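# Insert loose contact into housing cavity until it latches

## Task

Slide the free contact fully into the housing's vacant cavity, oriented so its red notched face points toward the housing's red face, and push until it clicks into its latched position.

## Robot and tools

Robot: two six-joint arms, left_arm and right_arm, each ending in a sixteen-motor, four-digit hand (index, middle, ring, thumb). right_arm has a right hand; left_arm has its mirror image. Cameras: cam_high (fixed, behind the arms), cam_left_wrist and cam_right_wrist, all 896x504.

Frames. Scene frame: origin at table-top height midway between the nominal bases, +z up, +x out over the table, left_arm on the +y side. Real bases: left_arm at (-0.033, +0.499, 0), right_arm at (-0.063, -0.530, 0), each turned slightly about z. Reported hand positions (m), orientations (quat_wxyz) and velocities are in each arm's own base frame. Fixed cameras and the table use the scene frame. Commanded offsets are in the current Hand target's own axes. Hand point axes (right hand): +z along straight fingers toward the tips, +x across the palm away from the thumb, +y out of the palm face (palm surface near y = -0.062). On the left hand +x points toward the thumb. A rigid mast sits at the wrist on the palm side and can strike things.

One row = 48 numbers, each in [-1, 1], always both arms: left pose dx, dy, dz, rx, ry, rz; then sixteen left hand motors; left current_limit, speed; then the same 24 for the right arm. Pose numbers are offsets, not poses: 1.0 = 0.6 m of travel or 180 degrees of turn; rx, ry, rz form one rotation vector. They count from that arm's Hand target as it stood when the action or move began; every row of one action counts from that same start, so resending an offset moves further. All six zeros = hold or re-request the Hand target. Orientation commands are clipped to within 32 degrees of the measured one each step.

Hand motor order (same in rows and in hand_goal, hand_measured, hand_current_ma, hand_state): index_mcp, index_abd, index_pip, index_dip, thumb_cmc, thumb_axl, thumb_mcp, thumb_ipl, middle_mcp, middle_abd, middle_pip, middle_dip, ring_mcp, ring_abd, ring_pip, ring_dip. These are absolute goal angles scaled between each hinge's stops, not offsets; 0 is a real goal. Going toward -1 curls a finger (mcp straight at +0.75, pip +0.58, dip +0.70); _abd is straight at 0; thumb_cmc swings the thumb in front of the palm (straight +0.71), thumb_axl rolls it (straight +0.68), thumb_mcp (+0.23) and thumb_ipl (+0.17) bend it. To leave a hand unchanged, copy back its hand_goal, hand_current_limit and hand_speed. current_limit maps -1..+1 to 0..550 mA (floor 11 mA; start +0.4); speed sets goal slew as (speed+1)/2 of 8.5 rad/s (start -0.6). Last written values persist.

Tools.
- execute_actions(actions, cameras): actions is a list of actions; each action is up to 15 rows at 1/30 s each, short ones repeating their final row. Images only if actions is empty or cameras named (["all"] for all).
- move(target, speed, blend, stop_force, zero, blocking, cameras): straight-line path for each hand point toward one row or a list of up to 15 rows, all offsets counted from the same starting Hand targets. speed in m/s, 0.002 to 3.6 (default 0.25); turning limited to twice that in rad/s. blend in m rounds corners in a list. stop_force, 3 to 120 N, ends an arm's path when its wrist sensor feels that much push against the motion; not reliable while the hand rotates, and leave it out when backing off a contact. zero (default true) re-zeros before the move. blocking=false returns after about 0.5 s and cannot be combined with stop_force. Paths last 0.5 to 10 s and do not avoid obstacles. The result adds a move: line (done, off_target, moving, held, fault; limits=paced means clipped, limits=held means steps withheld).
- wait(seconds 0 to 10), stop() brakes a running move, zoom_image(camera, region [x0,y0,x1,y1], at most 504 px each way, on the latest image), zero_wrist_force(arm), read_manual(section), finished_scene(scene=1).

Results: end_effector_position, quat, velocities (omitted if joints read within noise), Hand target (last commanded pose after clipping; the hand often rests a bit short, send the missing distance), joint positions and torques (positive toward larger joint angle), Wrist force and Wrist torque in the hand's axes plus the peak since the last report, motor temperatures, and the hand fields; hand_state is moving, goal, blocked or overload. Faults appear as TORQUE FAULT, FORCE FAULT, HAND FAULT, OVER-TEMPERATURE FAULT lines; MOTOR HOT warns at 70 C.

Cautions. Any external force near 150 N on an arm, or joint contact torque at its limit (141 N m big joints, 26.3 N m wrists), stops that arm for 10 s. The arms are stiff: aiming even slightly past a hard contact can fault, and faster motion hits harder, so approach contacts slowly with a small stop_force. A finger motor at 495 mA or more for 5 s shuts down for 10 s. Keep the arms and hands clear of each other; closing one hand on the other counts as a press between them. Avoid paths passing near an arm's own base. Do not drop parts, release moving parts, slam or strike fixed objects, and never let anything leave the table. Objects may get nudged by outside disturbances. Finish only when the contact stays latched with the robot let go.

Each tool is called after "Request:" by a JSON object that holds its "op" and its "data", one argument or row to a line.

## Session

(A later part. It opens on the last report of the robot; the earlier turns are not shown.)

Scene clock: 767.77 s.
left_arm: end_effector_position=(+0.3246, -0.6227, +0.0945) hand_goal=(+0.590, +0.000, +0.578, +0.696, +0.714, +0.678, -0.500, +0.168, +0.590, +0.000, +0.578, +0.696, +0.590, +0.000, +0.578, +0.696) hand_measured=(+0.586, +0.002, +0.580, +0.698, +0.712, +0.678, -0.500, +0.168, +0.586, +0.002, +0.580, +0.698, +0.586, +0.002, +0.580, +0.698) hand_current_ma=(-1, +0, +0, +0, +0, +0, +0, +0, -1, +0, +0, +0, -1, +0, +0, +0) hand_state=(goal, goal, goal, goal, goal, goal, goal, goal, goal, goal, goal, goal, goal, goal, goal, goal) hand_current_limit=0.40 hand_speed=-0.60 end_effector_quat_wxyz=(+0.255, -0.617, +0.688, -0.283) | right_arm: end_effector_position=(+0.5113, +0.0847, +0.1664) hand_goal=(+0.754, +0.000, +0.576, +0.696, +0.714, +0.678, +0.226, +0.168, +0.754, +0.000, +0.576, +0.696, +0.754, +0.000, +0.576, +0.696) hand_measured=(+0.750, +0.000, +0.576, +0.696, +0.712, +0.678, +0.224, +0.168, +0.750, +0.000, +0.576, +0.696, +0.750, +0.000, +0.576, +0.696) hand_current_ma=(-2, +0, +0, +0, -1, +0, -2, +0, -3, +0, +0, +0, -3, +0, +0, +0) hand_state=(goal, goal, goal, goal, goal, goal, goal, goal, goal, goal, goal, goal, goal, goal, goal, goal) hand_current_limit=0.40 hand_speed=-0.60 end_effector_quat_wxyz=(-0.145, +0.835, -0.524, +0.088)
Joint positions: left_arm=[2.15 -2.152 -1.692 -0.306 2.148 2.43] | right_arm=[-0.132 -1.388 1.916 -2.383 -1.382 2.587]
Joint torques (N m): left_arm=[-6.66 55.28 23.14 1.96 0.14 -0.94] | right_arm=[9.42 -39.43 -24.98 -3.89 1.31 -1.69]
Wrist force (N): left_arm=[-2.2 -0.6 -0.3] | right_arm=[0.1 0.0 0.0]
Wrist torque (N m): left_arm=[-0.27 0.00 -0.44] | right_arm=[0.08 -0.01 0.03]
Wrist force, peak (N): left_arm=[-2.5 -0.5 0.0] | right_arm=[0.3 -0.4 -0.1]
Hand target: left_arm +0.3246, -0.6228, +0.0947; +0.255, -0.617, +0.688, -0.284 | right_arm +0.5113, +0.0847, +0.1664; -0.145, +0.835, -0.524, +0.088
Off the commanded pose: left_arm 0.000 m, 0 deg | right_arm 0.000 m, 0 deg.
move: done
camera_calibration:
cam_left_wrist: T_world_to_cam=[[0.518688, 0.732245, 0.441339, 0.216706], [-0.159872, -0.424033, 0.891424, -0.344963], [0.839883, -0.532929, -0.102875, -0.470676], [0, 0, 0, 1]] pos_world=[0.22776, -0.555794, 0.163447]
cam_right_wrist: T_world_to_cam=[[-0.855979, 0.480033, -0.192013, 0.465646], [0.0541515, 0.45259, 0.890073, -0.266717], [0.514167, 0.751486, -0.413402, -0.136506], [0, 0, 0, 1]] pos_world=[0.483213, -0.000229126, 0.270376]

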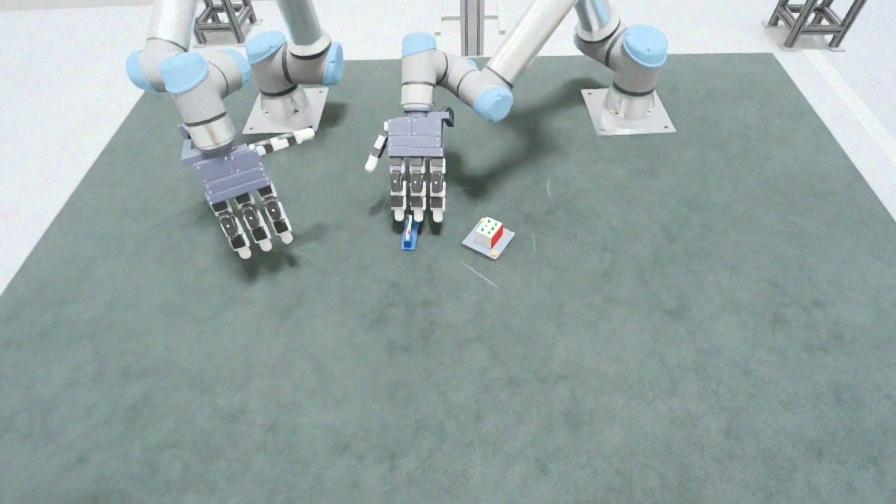

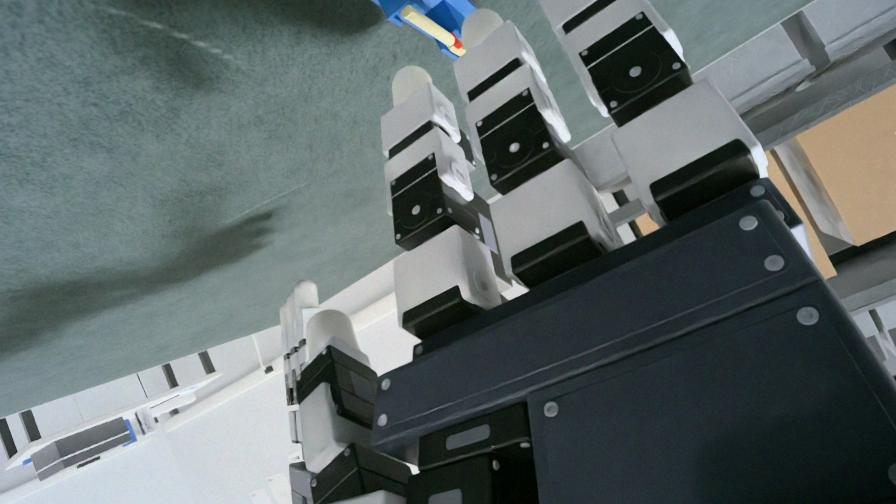

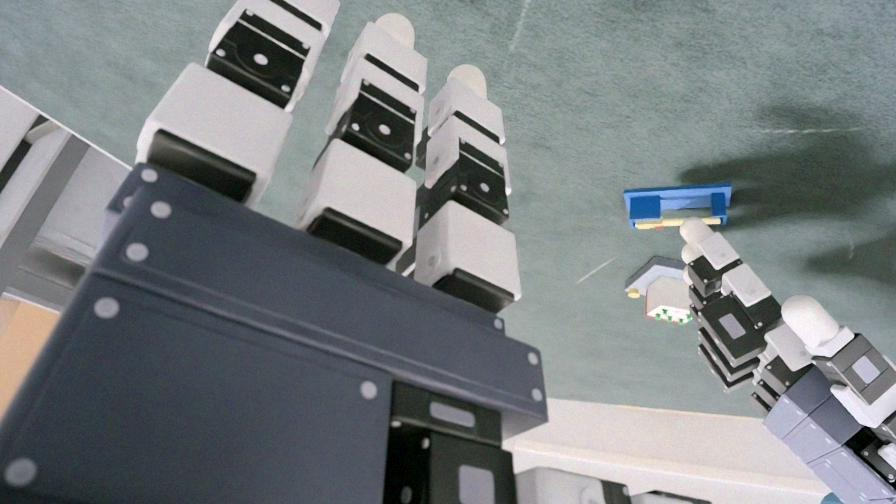

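Request:
{"op": "move", "data": {
  "target": [0,0.0279,0.0279,0,0,0,0.589,0,0.577,0.696,0.714,0.678,-0.5,0.168,0.589,0,0.577,0.696,0.589,0,0.577,0.696,0.4,-0.6,0,0,0,0,0,0,0.754,0,0.576,0.696,0.714,0.678,0.226,0.168,0.754,0,0.576,0.696,0.754,0,0.576,0.696,0.4,-0.6],
  "speed": 0.04,
  "stop_force": 8,
  "cameras": ["all"]
}}

Request:
{"op": "zoom_image", "data": {
  "camera": "cam_high",
  "region": [370, 180, 470, 260]
}}

Request:
{"op": "zoom_image", "data": {
  "camera": "cam_left_wrist",
  "region": [370, 0, 570, 120]
}}

Request:
{"op": "zoom_image", "data": {
  "camera": "cam_right_wrist",
  "region": [600, 160, 800, 340]
}}

Scene clock: 789.07 s.
left_arm: end_effector_position=(+0.3245, -0.6228, +0.0710) hand_goal=(+0.590, +0.000, +0.578, +0.696, +0.714, +0.678, -0.500, +0.168, +0.590, +0.000, +0.578, +0.696, +0.590, +0.000, +0.578, +0.696) hand_measured=(+0.586, +0.002, +0.580, +0.698, +0.712, +0.678, -0.500, +0.168, +0.586, +0.002, +0.580, +0.698, +0.586, +0.002, +0.580, +0.698) hand_current_ma=(-1, +0, +0, +0, +0, +0, +0, +0, -1, +0, +0, +0, -1, +0, +0, +0) hand_state=(goal, goal, goal, goal, goal, goal, goal, goal, goal, goal, goal, goal, goal, goal, goal, goal) hand_current_limit=0.40 hand_speed=-0.60 end_effector_quat_wxyz=(+0.255, -0.617, +0.688, -0.284) | right_arm: end_effector_position=(+0.5113, +0.0847, +0.1664) hand_goal=(+0.754, +0.000, +0.576, +0.696, +0.714, +0.678, +0.226, +0.168, +0.754, +0.000, +0.576, +0.696, +0.754, +0.000, +0.576, +0.696) hand_measured=(+0.750, +0.000, +0.576, +0.696, +0.712, +0.678, +0.224, +0.168, +0.750, +0.000, +0.576, +0.696, +0.750, +0.000, +0.576, +0.696) hand_current_ma=(-2, +0, +0, +0, -1, +0, -2, +0, -3, +0, +0, +0, -3, +0, +0, +0) hand_state=(goal, goal, goal, goal, goal, goal, goal, goal, goal, goal, goal, goal, goal, goal, goal, goal) hand_current_limit=0.40 hand_speed=-0.60 end_effector_quat_wxyz=(-0.145, +0.835, -0.524, +0.088)
Joint positions: left_arm=[2.149 -2.189 -1.705 -0.256 2.148 2.43] | right_arm=[-0.132 -1.388 1.916 -2.383 -1.382 2.587]
Joint torques (N m): left_arm=[-10.63 54.57 22.71 1.83 2.6 1.07] | right_arm=[7.88 -39.71 -24.3 -3.85 1.4 -2.16]
Wrist force (N): left_arm=[-2.1 -0.6 -0.2] | right_arm=[0.2 -0.2 0.2]
Wrist torque (N m): left_arm=[-0.23 0.00 -0.42] | right_arm=[0.05 -0.02 0.03]
Wrist force, peak (N): left_arm=[-2.4 -0.8 -0.4] | right_arm=[0.5 -0.1 0.0]
Hand target: left_arm +0.3245, -0.6228, +0.0710; +0.255, -0.617, +0.688, -0.284 | right_arm +0.5113, +0.0847, +0.1664; -0.145, +0.835, -0.524, +0.088
Off the commanded pose: left_arm 0.000 m, 0 deg | right_arm 0.000 m, 0 deg.
move: done
camera_calibration:
cam_left_wrist: T_world_to_cam=[[0.518558, 0.732411, 0.441215, 0.227384], [-0.16, -0.423782, 0.89152, -0.32383], [0.839939, -0.5329, -0.10257, -0.473112], [0, 0, 0, 1]] pos_world=[0.22766, -0.555894, 0.139849]
cam_right_wrist: T_world_to_cam=[[-0.855979, 0.480033, -0.192013, 0.465646], [0.0541515, 0.45259, 0.890073, -0.266717], [0.514167, 0.751486, -0.413402, -0.136506], [0, 0, 0, 1]] pos_world=[0.483213, -0.000229126, 0.270376]

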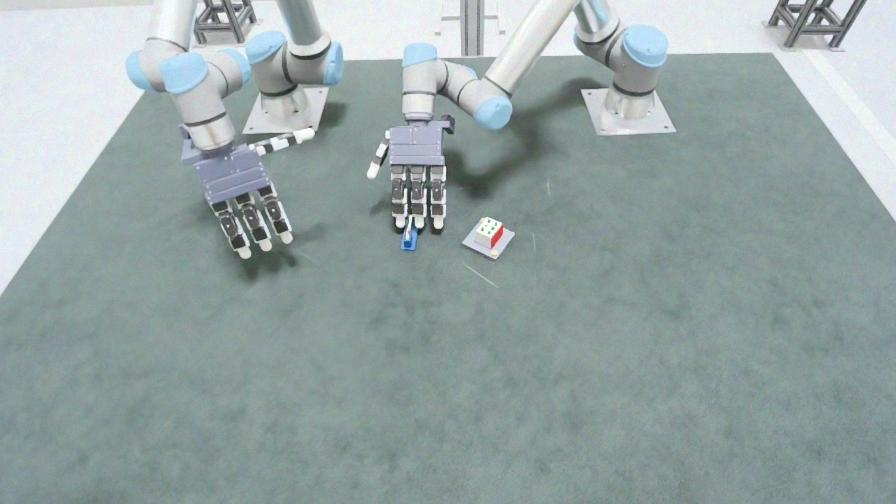

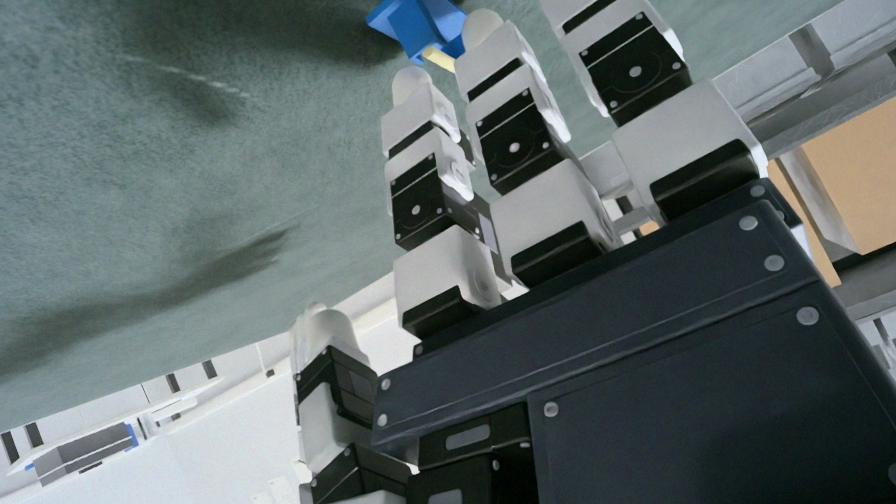

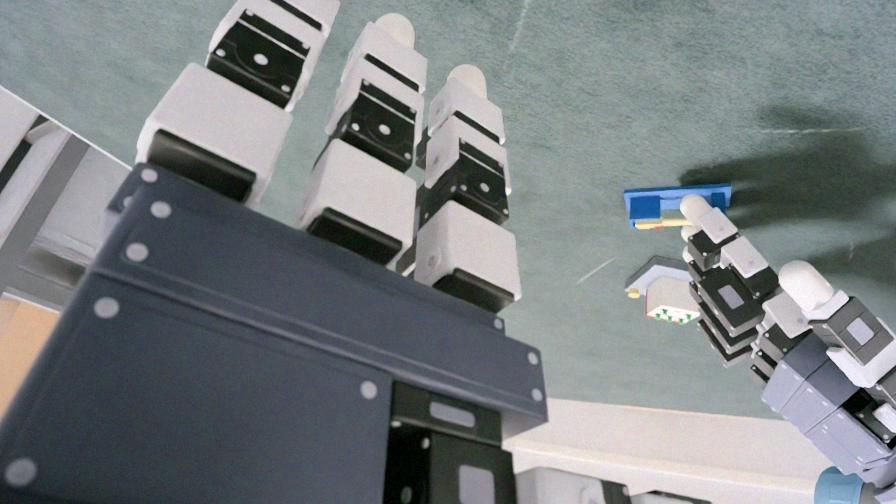

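Scaled by 5.040 from the camera's 896x504 image, which has a finer 1280x720 frame.

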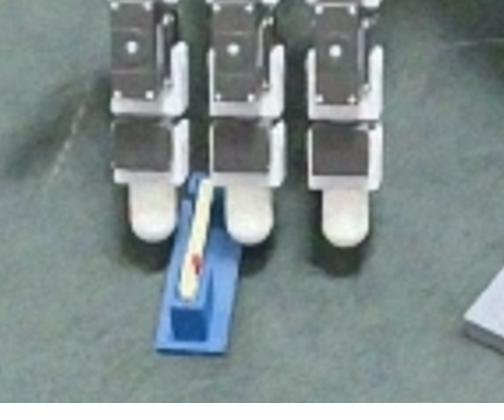

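Scaled by 2.520 from the camera's 896x504 image, which has a finer 1280x720 frame.

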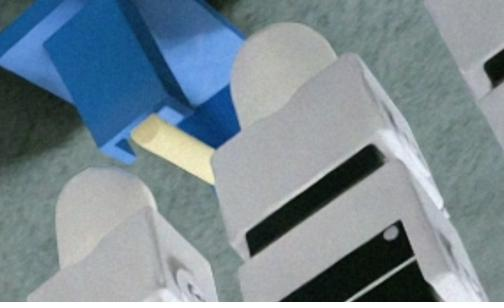

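Scaled by 2.520 from the camera's 896x504 image, which has a finer 1280x720 frame.

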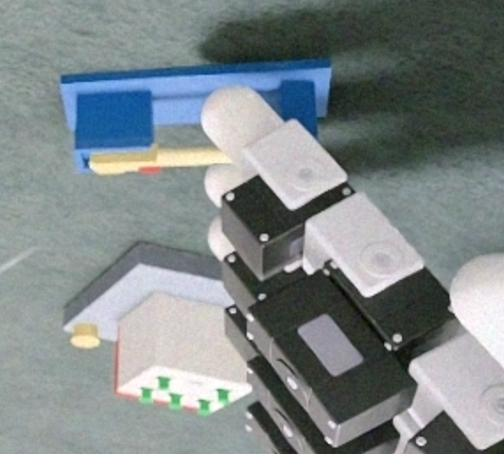

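Request:
{"op": "execute_actions", "data": {
  "actions": [
    [[0,0,0,0,0,0,0.589,-0.13,0.577,0.696,0.714,0.678,-0.5,0.168,0.589,0.13,0.577,0.696,0.589,0,0.577,0.696,0.4,-0.9,0,0,0,0,0,0,0.754,0,0.576,0.696,0.714,0.678,0.226,0.168,0.754,0,0.576,0.696,0.754,0,0.576,0.696,0.4,-0.6]]
  ],
  "cameras": ["cam_high", "cam_left_wrist"]
}}

Request:
{"op": "zoom_image", "data": {
  "camera": "cam_high",
  "region": [370, 180, 470, 260]
}}

Request:
{"op": "zoom_image", "data": {
  "camera": "cam_left_wrist",
  "region": [370, 0, 570, 120]
}}

Scene clock: 797.03 s.
left_arm: end_effector_position=(+0.3245, -0.6228, +0.0710) hand_goal=(+0.590, -0.130, +0.578, +0.696, +0.714, +0.678, -0.500, +0.168, +0.590, +0.130, +0.578, +0.696, +0.590, +0.000, +0.578, +0.696) hand_measured=(+0.586, -0.094, +0.580, +0.698, +0.712, +0.678, -0.500, +0.168, +0.586, +0.096, +0.580, +0.698, +0.586, +0.002, +0.580, +0.698) hand_current_ma=(-1, +22, +0, +0, +0, +0, +0, +0, -1, -20, +0, +0, -1, +0, +0, +0) hand_state=(goal, blocked, goal, goal, goal, goal, goal, goal, goal, blocked, goal, goal, goal, goal, goal, goal) hand_current_limit=0.40 hand_speed=-0.90 end_effector_quat_wxyz=(+0.255, -0.617, +0.688, -0.284) | right_arm: end_effector_position=(+0.5113, +0.0847, +0.1664) hand_goal=(+0.754, +0.000, +0.576, +0.696, +0.714, +0.678, +0.226, +0.168, +0.754, +0.000, +0.576, +0.696, +0.754, +0.000, +0.576, +0.696) hand_measured=(+0.750, +0.000, +0.576, +0.696, +0.712, +0.678, +0.224, +0.168, +0.750, +0.000, +0.576, +0.696, +0.750, +0.000, +0.576, +0.696) hand_current_ma=(-2, +0, +0, +0, -1, +0, -2, +0, -3, +0, +0, +0, -3, +0, +0, +0) hand_state=(goal, goal, goal, goal, goal, goal, goal, goal, goal, goal, goal, goal, goal, goal, goal, goal) hand_current_limit=0.40 hand_speed=-0.60 end_effector_quat_wxyz=(-0.145, +0.835, -0.524, +0.088)
Joint positions: left_arm=[2.149 -2.189 -1.705 -0.256 2.148 2.43] | right_arm=[-0.132 -1.388 1.916 -2.383 -1.382 2.587]
Joint torques (N m): left_arm=[-9.76 55.39 22.89 1.93 2.16 1.34] | right_arm=[8.17 -39.42 -24.35 -3.99 1.28 -1.53]
Wrist force (N): left_arm=[-2.3 -0.6 -0.2] | right_arm=[0.3 0.1 0.1]
Wrist torque (N m): left_arm=[-0.23 0.01 -0.43] | right_arm=[0.09 -0.03 0.04]
Wrist force, peak (N): left_arm=[-2.5 -0.6 -0.3] | right_arm=[0.3 -0.3 -0.2]
Hand target: left_arm +0.3245, -0.6228, +0.0710; +0.255, -0.617, +0.688, -0.284 | right_arm +0.5113, +0.0847, +0.1664; -0.145, +0.835, -0.524, +0.088
Off the commanded pose: left_arm 0.000 m, 0 deg | right_arm 0.000 m, 0 deg.
camera_calibration:
cam_left_wrist: T_world_to_cam=[[0.518591, 0.732352, 0.441275, 0.227336], [-0.160052, -0.423827, 0.89149, -0.323839], [0.839909, -0.532945, -0.102579, -0.473129], [0, 0, 0, 1]] pos_world=[0.22766, -0.555894, 0.139848]
Images, in order (width x height): cam_high 896x504, cam_left_wrist 896x504.

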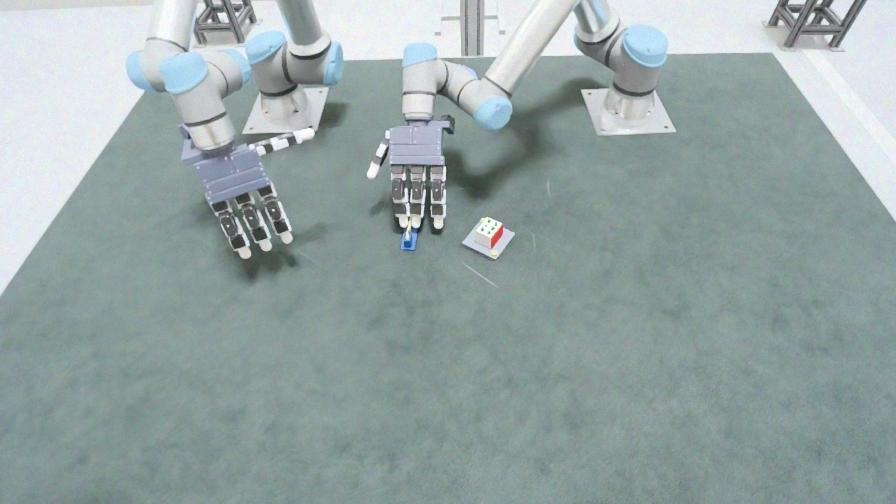

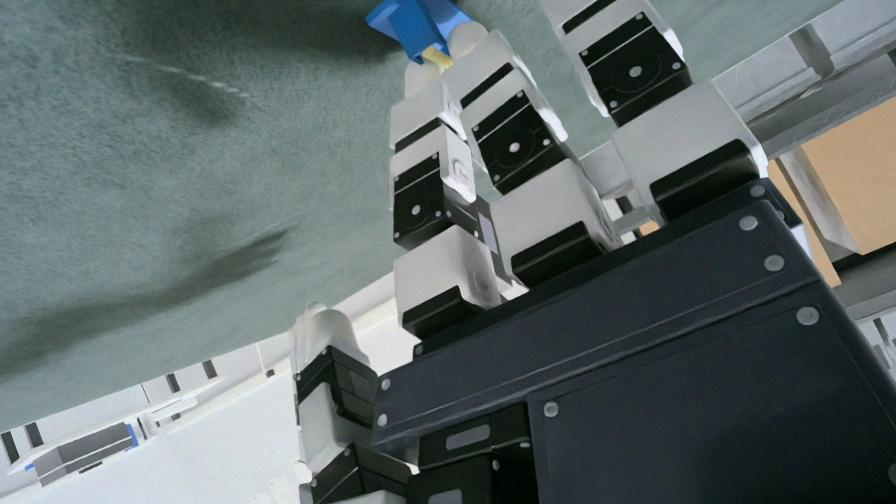

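Scaled by 5.040 from the camera's 896x504 image, which has a finer 1280x720 frame.

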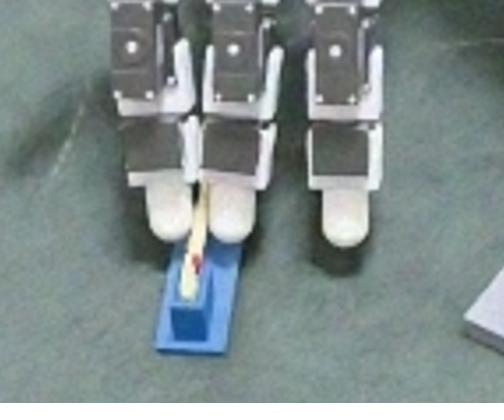

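Scaled by 2.520 from the camera's 896x504 image, which has a finer 1280x720 frame.

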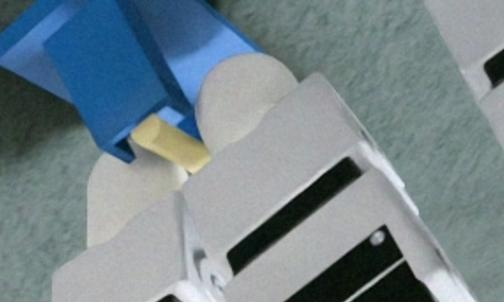

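Request:
{"op": "execute_actions", "data": {
  "actions": [
    [[0,0,0,0,0,0,0.589,-0.45,0.577,0.696,0.714,0.678,-0.5,0.168,0.589,0.45,0.577,0.696,0.589,0,0.577,0.696,0.4,-0.8,0,0,0,0,0,0,0.754,0,0.576,0.696,0.714,0.678,0.226,0.168,0.754,0,0.576,0.696,0.754,0,0.576,0.696,0.4,-0.6]]
  ],
  "cameras": ["cam_high", "cam_left_wrist"]
}}

Request:
{"op": "zoom_image", "data": {
  "camera": "cam_high",
  "region": [370, 180, 470, 260]
}}

Request:
{"op": "zoom_image", "data": {
  "camera": "cam_left_wrist",
  "region": [370, 0, 570, 120]
}}

Scene clock: 813.30 s.
left_arm: end_effector_position=(+0.3245, -0.6228, +0.0710) hand_goal=(+0.590, -0.450, +0.578, +0.696, +0.714, +0.678, -0.500, +0.168, +0.590, +0.450, +0.578, +0.696, +0.590, +0.000, +0.578, +0.696) hand_measured=(+0.586, -0.100, +0.580, +0.698, +0.712, +0.678, -0.500, +0.168, +0.586, +0.112, +0.578, +0.698, +0.586, +0.002, +0.580, +0.698) hand_current_ma=(-1, +385, +0, +0, +0, +0, +0, +0, -1, -385, +0, +0, -1, +0, +0, +0) hand_state=(goal, blocked, goal, goal, goal, goal, goal, goal, goal, blocked, goal, goal, goal, goal, goal, goal) hand_current_limit=0.40 hand_speed=-0.80 end_effector_quat_wxyz=(+0.255, -0.617, +0.688, -0.284) | right_arm: end_effector_position=(+0.5113, +0.0847, +0.1664) hand_goal=(+0.754, +0.000, +0.576, +0.696, +0.714, +0.678, +0.226, +0.168, +0.754, +0.000, +0.576, +0.696, +0.754, +0.000, +0.576, +0.696) hand_measured=(+0.750, +0.000, +0.576, +0.696, +0.712, +0.678, +0.224, +0.168, +0.750, +0.000, +0.576, +0.696, +0.750, +0.000, +0.576, +0.696) hand_current_ma=(-2, +0, +0, +0, -1, +0, -2, +0, -3, +0, +0, +0, -3, +0, +0, +0) hand_state=(goal, goal, goal, goal, goal, goal, goal, goal, goal, goal, goal, goal, goal, goal, goal, goal) hand_current_limit=0.40 hand_speed=-0.60 end_effector_quat_wxyz=(-0.145, +0.835, -0.524, +0.088)
Joint positions: left_arm=[2.149 -2.189 -1.705 -0.256 2.148 2.43] | right_arm=[-0.132 -1.388 1.916 -2.383 -1.382 2.587]
Joint torques (N m): left_arm=[-8.69 56.41 21.69 1.83 1.48 1.11] | right_arm=[9.11 -38.34 -23.78 -4.02 1.55 -1.93]
Wrist force (N): left_arm=[-2.3 -0.6 -0.2] | right_arm=[0.1 -0.2 0.0]
Wrist torque (N m): left_arm=[-0.23 0.01 -0.43] | right_arm=[0.05 0.00 0.02]
Wrist force, peak (N): left_arm=[-2.6 -0.7 -0.2] | right_arm=[0.2 -0.4 0.0]
Hand target: left_arm +0.3245, -0.6228, +0.0710; +0.255, -0.617, +0.688, -0.284 | right_arm +0.5113, +0.0847, +0.1664; -0.145, +0.835, -0.524, +0.088
Off the commanded pose: left_arm 0.000 m, 0 deg | right_arm 0.000 m, 0 deg.
camera_calibration:
cam_left_wrist: T_world_to_cam=[[0.518591, 0.732352, 0.441275, 0.227336], [-0.160052, -0.423827, 0.89149, -0.323839], [0.839909, -0.532945, -0.102579, -0.473129], [0, 0, 0, 1]] pos_world=[0.22766, -0.555894, 0.139848]
Images, in order (width x height): cam_high 896x504, cam_left_wrist 896x504.

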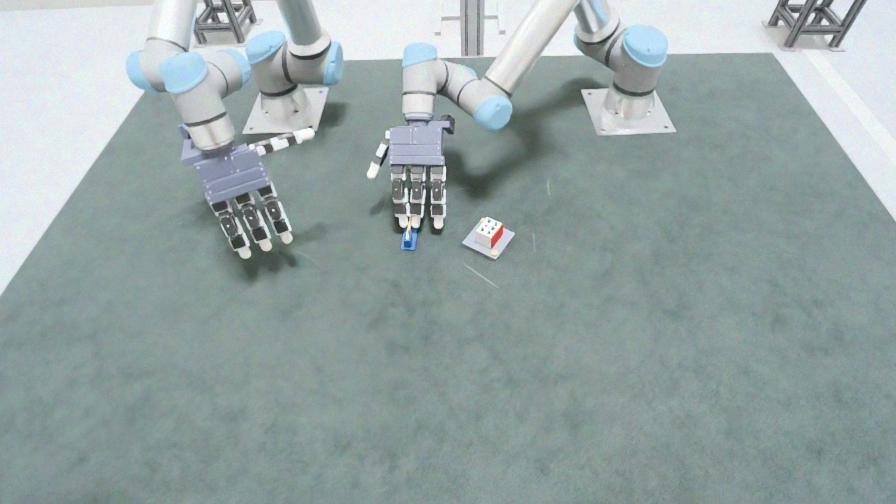

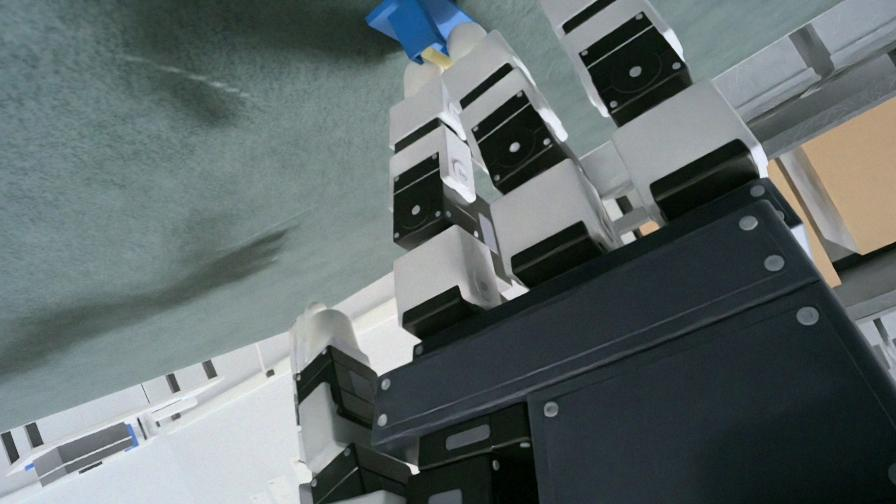

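Scaled by 5.040 from the camera's 896x504 image, which has a finer 1280x720 frame.

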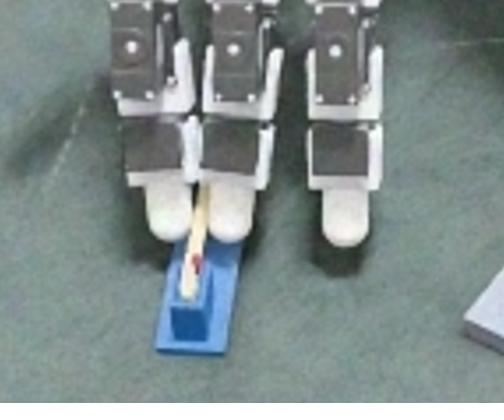

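Scaled by 2.520 from the camera's 896x504 image, which has a finer 1280x720 frame.

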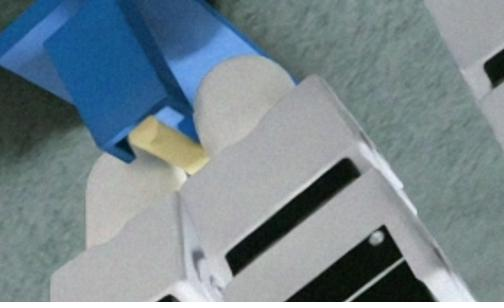

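Request:
{"op": "execute_actions", "data": {
  "actions": [
    [[0,0,0,0,0,0,0.589,-0.28,0.577,0.696,0.714,0.678,-0.5,0.168,0.589,0.29,0.577,0.696,0.589,0,0.577,0.696,0.4,-0.8,0,0,0,0,0,0,0.754,0,0.576,0.696,0.714,0.678,0.226,0.168,0.754,0,0.576,0.696,0.754,0,0.576,0.696,0.4,-0.6]]
  ]
}}

Scene clock: 818.70 s.
left_arm: end_effector_position=(+0.3245, -0.6228, +0.0710) hand_goal=(+0.590, -0.280, +0.578, +0.696, +0.714, +0.678, -0.500, +0.168, +0.590, +0.290, +0.578, +0.696, +0.590, +0.000, +0.578, +0.696) hand_measured=(+0.586, -0.100, +0.580, +0.698, +0.712, +0.678, -0.500, +0.168, +0.586, +0.112, +0.578, +0.698, +0.586, +0.002, +0.580, +0.698) hand_current_ma=(-1, +385, +0, +0, +0, +0, +0, +0, -1, -385, +0, +0, -1, +0, +0, +0) hand_state=(goal, blocked, goal, goal, goal, goal, goal, goal, goal, blocked, goal, goal, goal, goal, goal, goal) hand_current_limit=0.40 hand_speed=-0.80 end_effector_quat_wxyz=(+0.255, -0.617, +0.688, -0.284) | right_arm: end_effector_position=(+0.5113, +0.0847, +0.1664) hand_goal=(+0.754, +0.000, +0.576, +0.696, +0.714, +0.678, +0.226, +0.168, +0.754, +0.000, +0.576, +0.696, +0.754, +0.000, +0.576, +0.696) hand_measured=(+0.750, +0.000, +0.576, +0.696, +0.712, +0.678, +0.224, +0.168, +0.750, +0.000, +0.576, +0.696, +0.750, +0.000, +0.576, +0.696) hand_current_ma=(-2, +0, +0, +0, -1, +0, -2, +0, -3, +0, +0, +0, -3, +0, +0, +0) hand_state=(goal, goal, goal, goal, goal, goal, goal, goal, goal, goal, goal, goal, goal, goal, goal, goal) hand_current_limit=0.40 hand_speed=-0.60 end_effector_quat_wxyz=(-0.145, +0.835, -0.524, +0.088)
Joint positions: left_arm=[2.149 -2.189 -1.705 -0.256 2.148 2.43] | right_arm=[-0.132 -1.388 1.916 -2.383 -1.382 2.587]
Joint torques (N m): left_arm=[-7.83 55.43 22.13 1.92 0.97 1.32] | right_arm=[8.38 -40.64 -24.79 -3.84 1.06 -1.84]
Wrist force (N): left_arm=[-2.3 -0.5 -0.2] | right_arm=[-0.1 -0.1 0.1]
Wrist torque (N m): left_arm=[-0.22 0.02 -0.44] | right_arm=[0.07 0.02 0.01]
Wrist force, peak (N): left_arm=[-2.5 -0.6 -0.3] | right_arm=[0.1 -0.5 0.1]
Hand target: left_arm +0.3245, -0.6228, +0.0710; +0.255, -0.617, +0.688, -0.284 | right_arm +0.5113, +0.0847, +0.1664; -0.145, +0.835, -0.524, +0.088
Off the commanded pose: left_arm 0.000 m, 0 deg | right_arm 0.000 m, 0 deg.

Request:
{"op": "execute_actions", "data": {
  "actions": [
    [[0,0,0,0,0,0,0.589,-0.18,0.577,0.696,0.714,0.678,-0.5,0.168,0.589,0.192,0.577,0.696,0.589,0,0.577,0.696,0.4,-0.8,0,0,0,0,0,0,0.754,0,0.576,0.696,0.714,0.678,0.226,0.168,0.754,0,0.576,0.696,0.754,0,0.576,0.696,0.4,-0.6]]
  ]
}}

Scene clock: 823.00 s.
left_arm: end_effector_position=(+0.3245, -0.6228, +0.0710) hand_goal=(+0.590, -0.180, +0.578, +0.696, +0.714, +0.678, -0.500, +0.168, +0.590, +0.192, +0.578, +0.696, +0.590, +0.000, +0.578, +0.696) hand_measured=(+0.586, -0.096, +0.580, +0.698, +0.712, +0.678, -0.500, +0.168, +0.586, +0.110, +0.578, +0.698, +0.586, +0.002, +0.580, +0.698) hand_current_ma=(-1, +101, +0, +0, +0, +0, +0, +0, -1, -96, +0, +0, -1, +0, +0, +0) hand_state=(goal, blocked, goal, goal, goal, goal, goal, goal, goal, blocked, goal, goal, goal, goal, goal, goal) hand_current_limit=0.40 hand_speed=-0.80 end_effector_quat_wxyz=(+0.255, -0.617, +0.688, -0.284) | right_arm: end_effector_position=(+0.5113, +0.0847, +0.1664) hand_goal=(+0.754, +0.000, +0.576, +0.696, +0.714, +0.678, +0.226, +0.168, +0.754, +0.000, +0.576, +0.696, +0.754, +0.000, +0.576, +0.696) hand_measured=(+0.750, +0.000, +0.576, +0.696, +0.712, +0.678, +0.224, +0.168, +0.750, +0.000, +0.576, +0.696, +0.750, +0.000, +0.576, +0.696) hand_current_ma=(-2, +0, +0, +0, -1, +0, -2, +0, -3, +0, +0, +0, -3, +0, +0, +0) hand_state=(goal, goal, goal, goal, goal, goal, goal, goal, goal, goal, goal, goal, goal, goal, goal, goal) hand_current_limit=0.40 hand_speed=-0.60 end_effector_quat_wxyz=(-0.145, +0.835, -0.524, +0.088)
Joint positions: left_arm=[2.149 -2.189 -1.705 -0.256 2.148 2.43] | right_arm=[-0.132 -1.388 1.916 -2.383 -1.382 2.587]
Joint torques (N m): left_arm=[-7.57 56.44 22.59 2.02 0.47 1.3] | right_arm=[9.89 -39.45 -24.45 -3.72 1.36 -1.96]
Wrist force (N): left_arm=[-2.3 -0.5 -0.1] | right_arm=[0.0 -0.2 0.0]
Wrist torque (N m): left_arm=[-0.24 0.01 -0.42] | right_arm=[0.06 0.00 0.02]
Wrist force, peak (N): left_arm=[-2.6 -0.5 -0.1] | right_arm=[0.0 -0.4 -0.2]
Hand target: left_arm +0.3245, -0.6228, +0.0710; +0.255, -0.617, +0.688, -0.284 | right_arm +0.5113, +0.0847, +0.1664; -0.145, +0.835, -0.524, +0.088
Off the commanded pose: left_arm 0.000 m, 0 deg | right_arm 0.000 m, 0 deg.

Request:
{"op": "move", "data": {
  "target": [
    [0,-0.0471,-0.0471,0,0,0,0.589,-0.22,0.577,0.696,0.714,0.678,-0.5,0.168,0.589,0.232,0.577,0.696,0.589,0,0.577,0.696,0.4,-0.8,0,0,0,0,0,0,0.754,0,0.576,0.696,0.714,0.678,0.226,0.168,0.754,0,0.576,0.696,0.754,0,0.576,0.696,0.4,-0.6],
    [0,-0.1178,-0.1178,0,0,0,0.589,-0.22,0.577,0.696,0.714,0.678,-0.5,0.168,0.589,0.232,0.577,0.696,0.589,0,0.577,0.696,0.4,-0.8,0,0,0,0,0,0,0.754,0,0.576,0.696,0.714,0.678,0.226,0.168,0.754,0,0.576,0.696,0.754,0,0.576,0.696,0.4,-0.6]
  ],
  "speed": [0.05, 0.12],
  "blend": [0.01,0],
  "cameras": ["all"]
}}

Request:
{"op": "zoom_image", "data": {
  "camera": "cam_high",
  "region": [360, 150, 480, 260]
}}

Request:
{"op": "zoom_image", "data": {
  "camera": "cam_left_wrist",
  "region": [370, 0, 570, 120]
}}

Request:
{"op": "zoom_image", "data": {
  "camera": "cam_right_wrist",
  "region": [600, 160, 800, 400]
}}

Scene clock: 832.20 s.
left_arm: end_effector_position=(+0.3248, -0.6230, +0.1710) hand_goal=(+0.590, -0.220, +0.578, +0.696, +0.714, +0.678, -0.500, +0.168, +0.590, +0.232, +0.578, +0.696, +0.590, +0.000, +0.578, +0.696) hand_measured=(+0.586, -0.096, +0.580, +0.698, +0.712, +0.678, -0.500, +0.168, +0.586, +0.110, +0.578, +0.698, +0.586, +0.002, +0.580, +0.698) hand_current_ma=(-1, +206, +0, +0, +0, +0, +0, +0, -1, -198, +0, +0, -1, +0, +0, +0) hand_state=(goal, blocked, goal, goal, goal, goal, goal, goal, goal, blocked, goal, goal, goal, goal, goal, goal) hand_current_limit=0.40 hand_speed=-0.80 end_effector_quat_wxyz=(+0.255, -0.617, +0.688, -0.284) | right_arm: end_effector_position=(+0.5113, +0.0847, +0.1664) hand_goal=(+0.754, +0.000, +0.576, +0.696, +0.714, +0.678, +0.226, +0.168, +0.754, +0.000, +0.576, +0.696, +0.754, +0.000, +0.576, +0.696) hand_measured=(+0.750, +0.000, +0.576, +0.696, +0.712, +0.678, +0.224, +0.168, +0.750, +0.000, +0.576, +0.696, +0.750, +0.000, +0.576, +0.696) hand_current_ma=(-2, +0, +0, +0, -1, +0, -2, +0, -3, +0, +0, +0, -3, +0, +0, +0) hand_state=(goal, goal, goal, goal, goal, goal, goal, goal, goal, goal, goal, goal, goal, goal, goal, goal) hand_current_limit=0.40 hand_speed=-0.60 end_effector_quat_wxyz=(-0.145, +0.835, -0.524, +0.088)
Joint positions: left_arm=[2.15 -2.048 -1.627 -0.475 2.148 2.43] | right_arm=[-0.132 -1.388 1.916 -2.383 -1.382 2.587]
Joint torques (N m): left_arm=[9.19 35.05 12.25 3.72 -0.16 -1.23] | right_arm=[8.08 -40.33 -24.6 -3.99 1.59 -1.46]
Wrist force (N): left_arm=[-2.1 -0.5 0.1] | right_arm=[0.1 -0.1 0.1]
Wrist torque (N m): left_arm=[-0.34 0.03 -0.40] | right_arm=[0.07 -0.01 0.02]
Wrist force, peak (N): left_arm=[-2.3 -1.6 -0.8] | right_arm=[0.5 0.0 -0.1]
Hand target: left_arm +0.3247, -0.6229, +0.1710; +0.255, -0.617, +0.688, -0.284 | right_arm +0.5113, +0.0847, +0.1664; -0.145, +0.835, -0.524, +0.088
Off the commanded pose: left_arm 0.000 m, 0 deg | right_arm 0.000 m, 0 deg.
move: done
camera_calibration:
cam_left_wrist: T_world_to_cam=[[0.5186, 0.732419, 0.441153, 0.183316], [-0.160164, -0.423608, 0.891574, -0.412914], [0.839882, -0.533027, -0.102376, -0.463234], [0, 0, 0, 1]] pos_world=[0.22786, -0.556094, 0.239849]
cam_right_wrist: T_world_to_cam=[[-0.855979, 0.480033, -0.192013, 0.465646], [0.0541515, 0.45259, 0.890073, -0.266717], [0.514167, 0.751486, -0.413402, -0.136506], [0, 0, 0, 1]] pos_world=[0.483213, -0.000229126, 0.270376]

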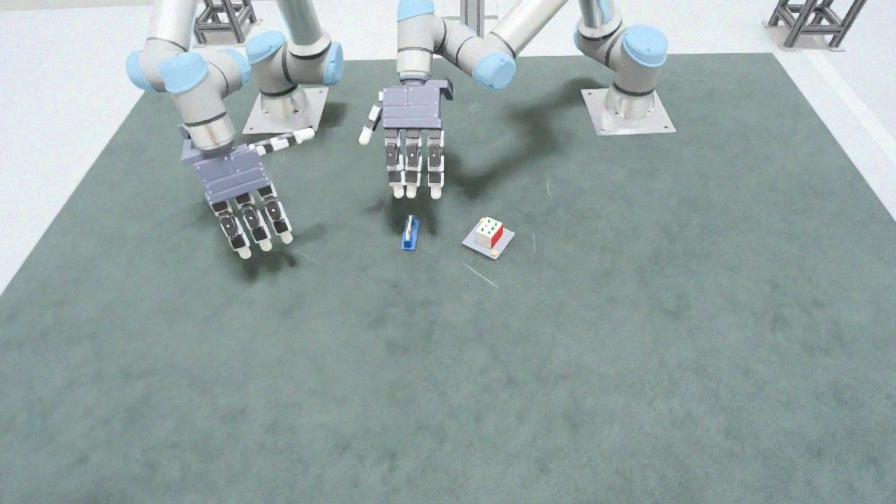

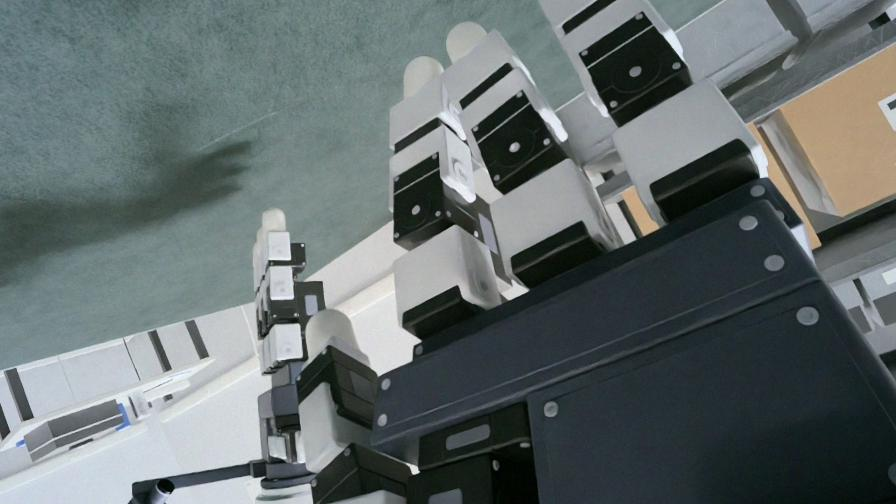

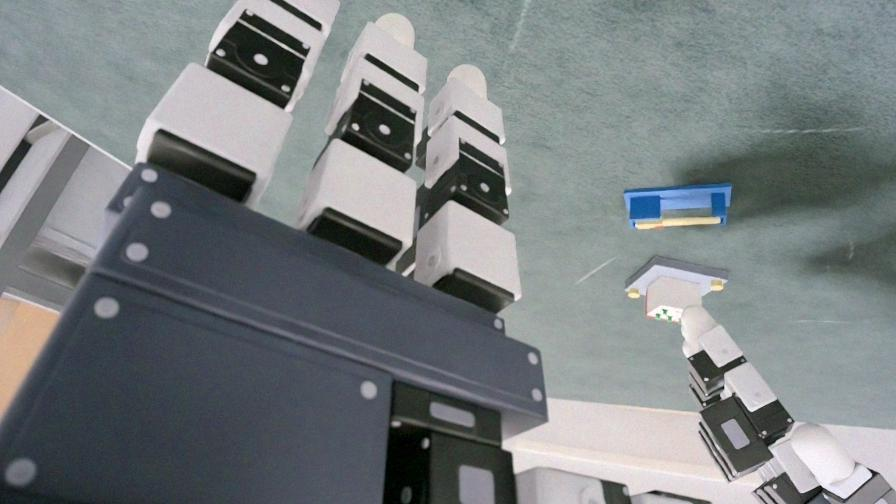

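Scaled by 4.200 from the camera's 896x504 image, which has a finer 1280x720 frame.

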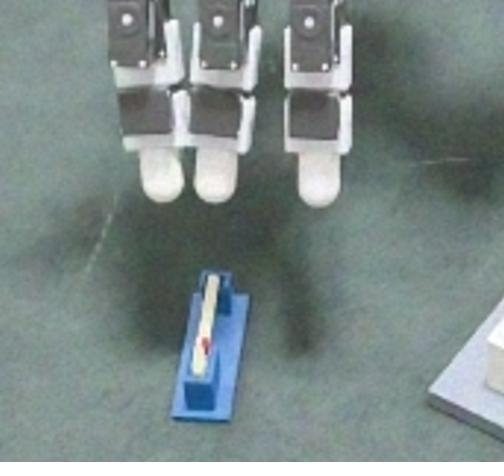

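Scaled by 2.520 from the camera's 896x504 image, which has a finer 1280x720 frame.

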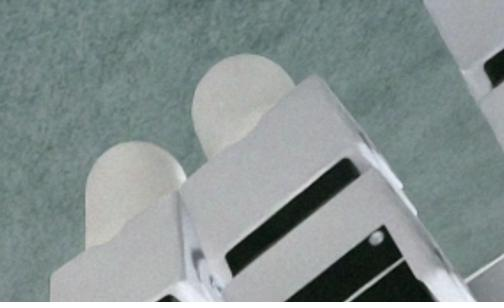

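Scaled by 2.100 from the camera's 896x504 image, which has a finer 1280x720 frame.

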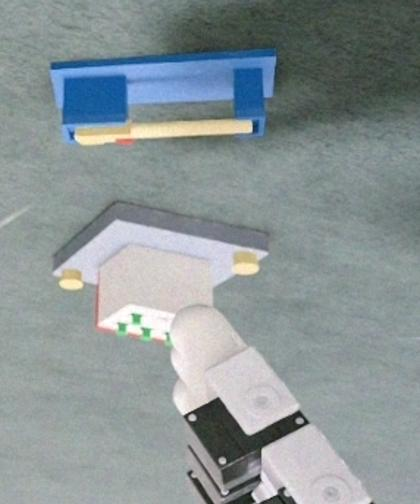

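Request:
{"op": "move", "data": {
  "target": [-0.0005,0.0038,0.0875,-0.0833,0,0,0.734,0,0.289,0.277,0.714,0.678,-0.5,0.168,0.137,0,0.985,0.986,0.95,0,0.9,0.9,0.4,-0.6,0,0,0,0,0,0,0.754,0,0.576,0.696,0.714,0.678,0.226,0.168,0.754,0,0.576,0.696,0.754,0,0.576,0.696,0.4,-0.6],
  "speed": 0.1,
  "cameras": ["all"]
}}

Request:
{"op": "zoom_image", "data": {
  "camera": "cam_high",
  "region": [370, 180, 470, 260]
}}

Request:
{"op": "zoom_image", "data": {
  "camera": "cam_left_wrist",
  "region": [340, 0, 540, 120]
}}

Request:
{"op": "zoom_image", "data": {
  "camera": "cam_right_wrist",
  "region": [600, 160, 800, 340]
}}

Scene clock: 918.77 s.
left_arm: end_effector_position=(+0.3601, -0.6264, +0.1321) hand_goal=(+0.734, +0.000, +0.290, +0.278, +0.714, +0.678, -0.500, +0.168, +0.138, +0.000, +0.986, +0.986, +0.950, +0.000, +0.900, +0.900) hand_measured=(+0.724, -0.002, +0.292, +0.280, +0.712, +0.678, -0.500, +0.168, +0.138, +0.002, +0.982, +0.982, +0.932, +0.002, +0.892, +0.896) hand_current_ma=(-3, +0, +0, +0, +0, +0, +0, +0, +0, +0, -1, +0, -9, +0, -1, +0) hand_state=(goal, goal, goal, goal, goal, goal, goal, goal, goal, goal, goal, goal, goal, goal, goal, goal) hand_current_limit=0.40 hand_speed=-0.60 end_effector_quat_wxyz=(+0.173, -0.645, +0.719, -0.191) | right_arm: end_effector_position=(+0.5113, +0.0847, +0.1664) hand_goal=(+0.754, +0.000, +0.576, +0.696, +0.714, +0.678, +0.226, +0.168, +0.754, +0.000, +0.576, +0.696, +0.754, +0.000, +0.576, +0.696) hand_measured=(+0.750, +0.000, +0.576, +0.696, +0.712, +0.678, +0.224, +0.168, +0.750, +0.000, +0.576, +0.696, +0.750, +0.000, +0.576, +0.696) hand_current_ma=(-2, +0, +0, +0, -1, +0, -2, +0, -3, +0, +0, +0, -3, +0, +0, +0) hand_state=(goal, goal, goal, goal, goal, goal, goal, goal, goal, goal, goal, goal, goal, goal, goal, goal) hand_current_limit=0.40 hand_speed=-0.60 end_effector_quat_wxyz=(-0.145, +0.835, -0.524, +0.088)
Joint positions: left_arm=[2.261 -2.141 -1.491 -0.692 1.927 2.441] | right_arm=[-0.132 -1.388 1.916 -2.383 -1.382 2.587]
Joint torques (N m): left_arm=[-9.27 56.67 10.14 4.74 2.51 -1.12] | right_arm=[7.04 -39.51 -24.73 -3.85 1.48 -1.52]
Wrist force (N): left_arm=[-1.8 -1.1 0.2] | right_arm=[0.2 -0.2 0.0]
Wrist torque (N m): left_arm=[-0.33 -0.02 -0.35] | right_arm=[0.07 -0.02 0.04]
Wrist force, peak (N): left_arm=[-2.5 -0.7 0.0] | right_arm=[0.2 -0.4 0.2]
Hand target: left_arm +0.3600, -0.6264, +0.1321; +0.173, -0.645, +0.719, -0.191 | right_arm +0.5113, +0.0847, +0.1664; -0.145, +0.835, -0.524, +0.088
Off the commanded pose: left_arm 0.000 m, 0 deg | right_arm 0.000 m, 0 deg.
move: done
camera_calibration:
cam_left_wrist: T_world_to_cam=[[0.617037, 0.72179, 0.313503, 0.159333], [0.0732756, -0.449353, 0.890344, -0.473992], [0.783515, -0.526403, -0.330157, -0.444181], [0, 0, 0, 1]] pos_world=[0.28444, -0.561814, 0.225415]
cam_right_wrist: T_world_to_cam=[[-0.855979, 0.480033, -0.192013, 0.465646], [0.0541515, 0.45259, 0.890073, -0.266717], [0.514167, 0.751486, -0.413402, -0.136506], [0, 0, 0, 1]] pos_world=[0.483213, -0.000229126, 0.270376]

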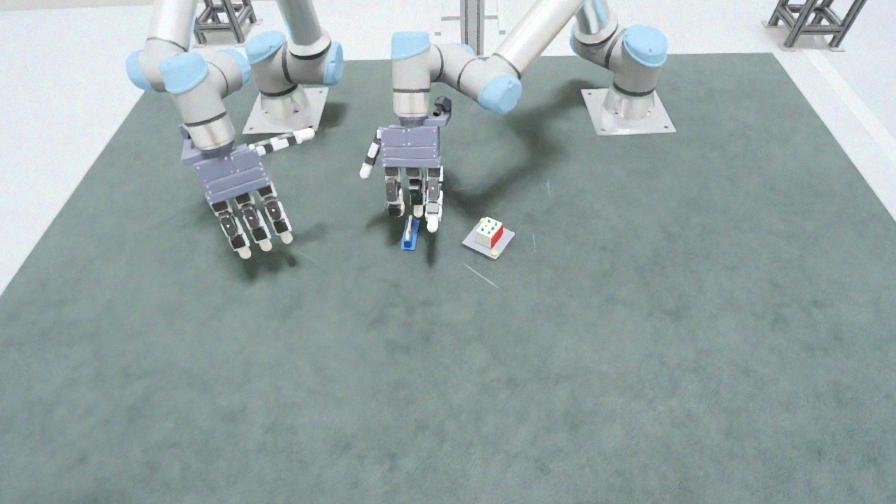

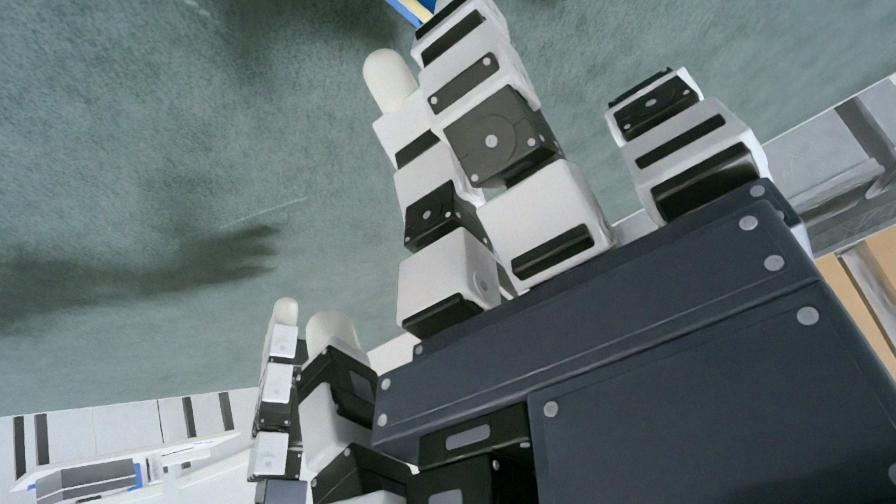

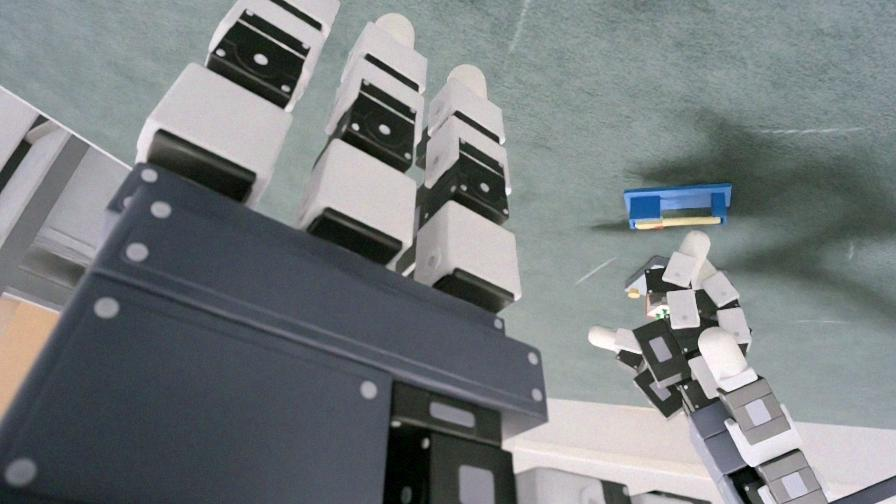

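Scaled by 5.040 from the camera's 896x504 image, which has a finer 1280x720 frame.

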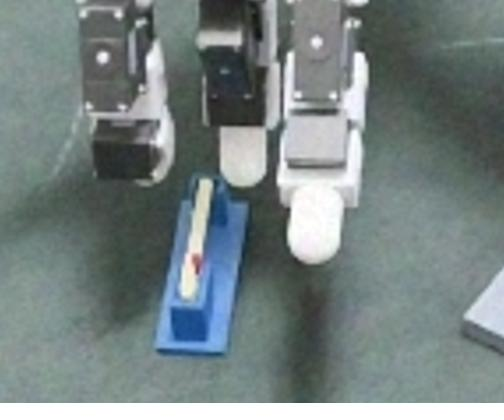

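Scaled by 2.520 from the camera's 896x504 image, which has a finer 1280x720 frame.

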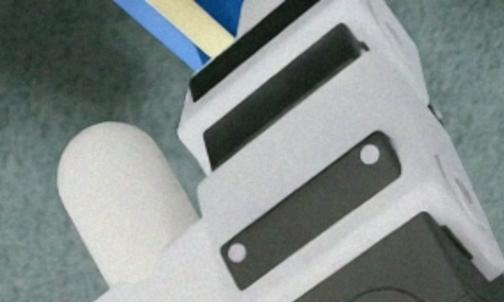

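Scaled by 2.520 from the camera's 896x504 image, which has a finer 1280x720 frame.

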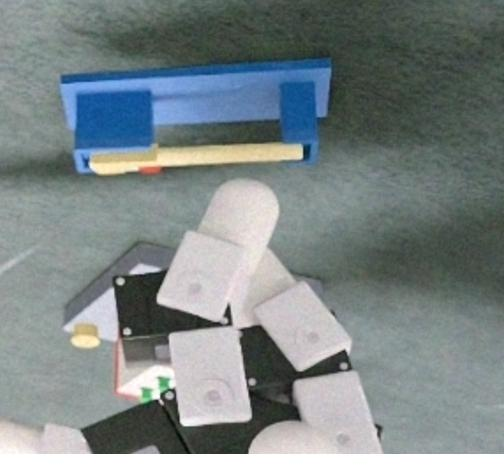

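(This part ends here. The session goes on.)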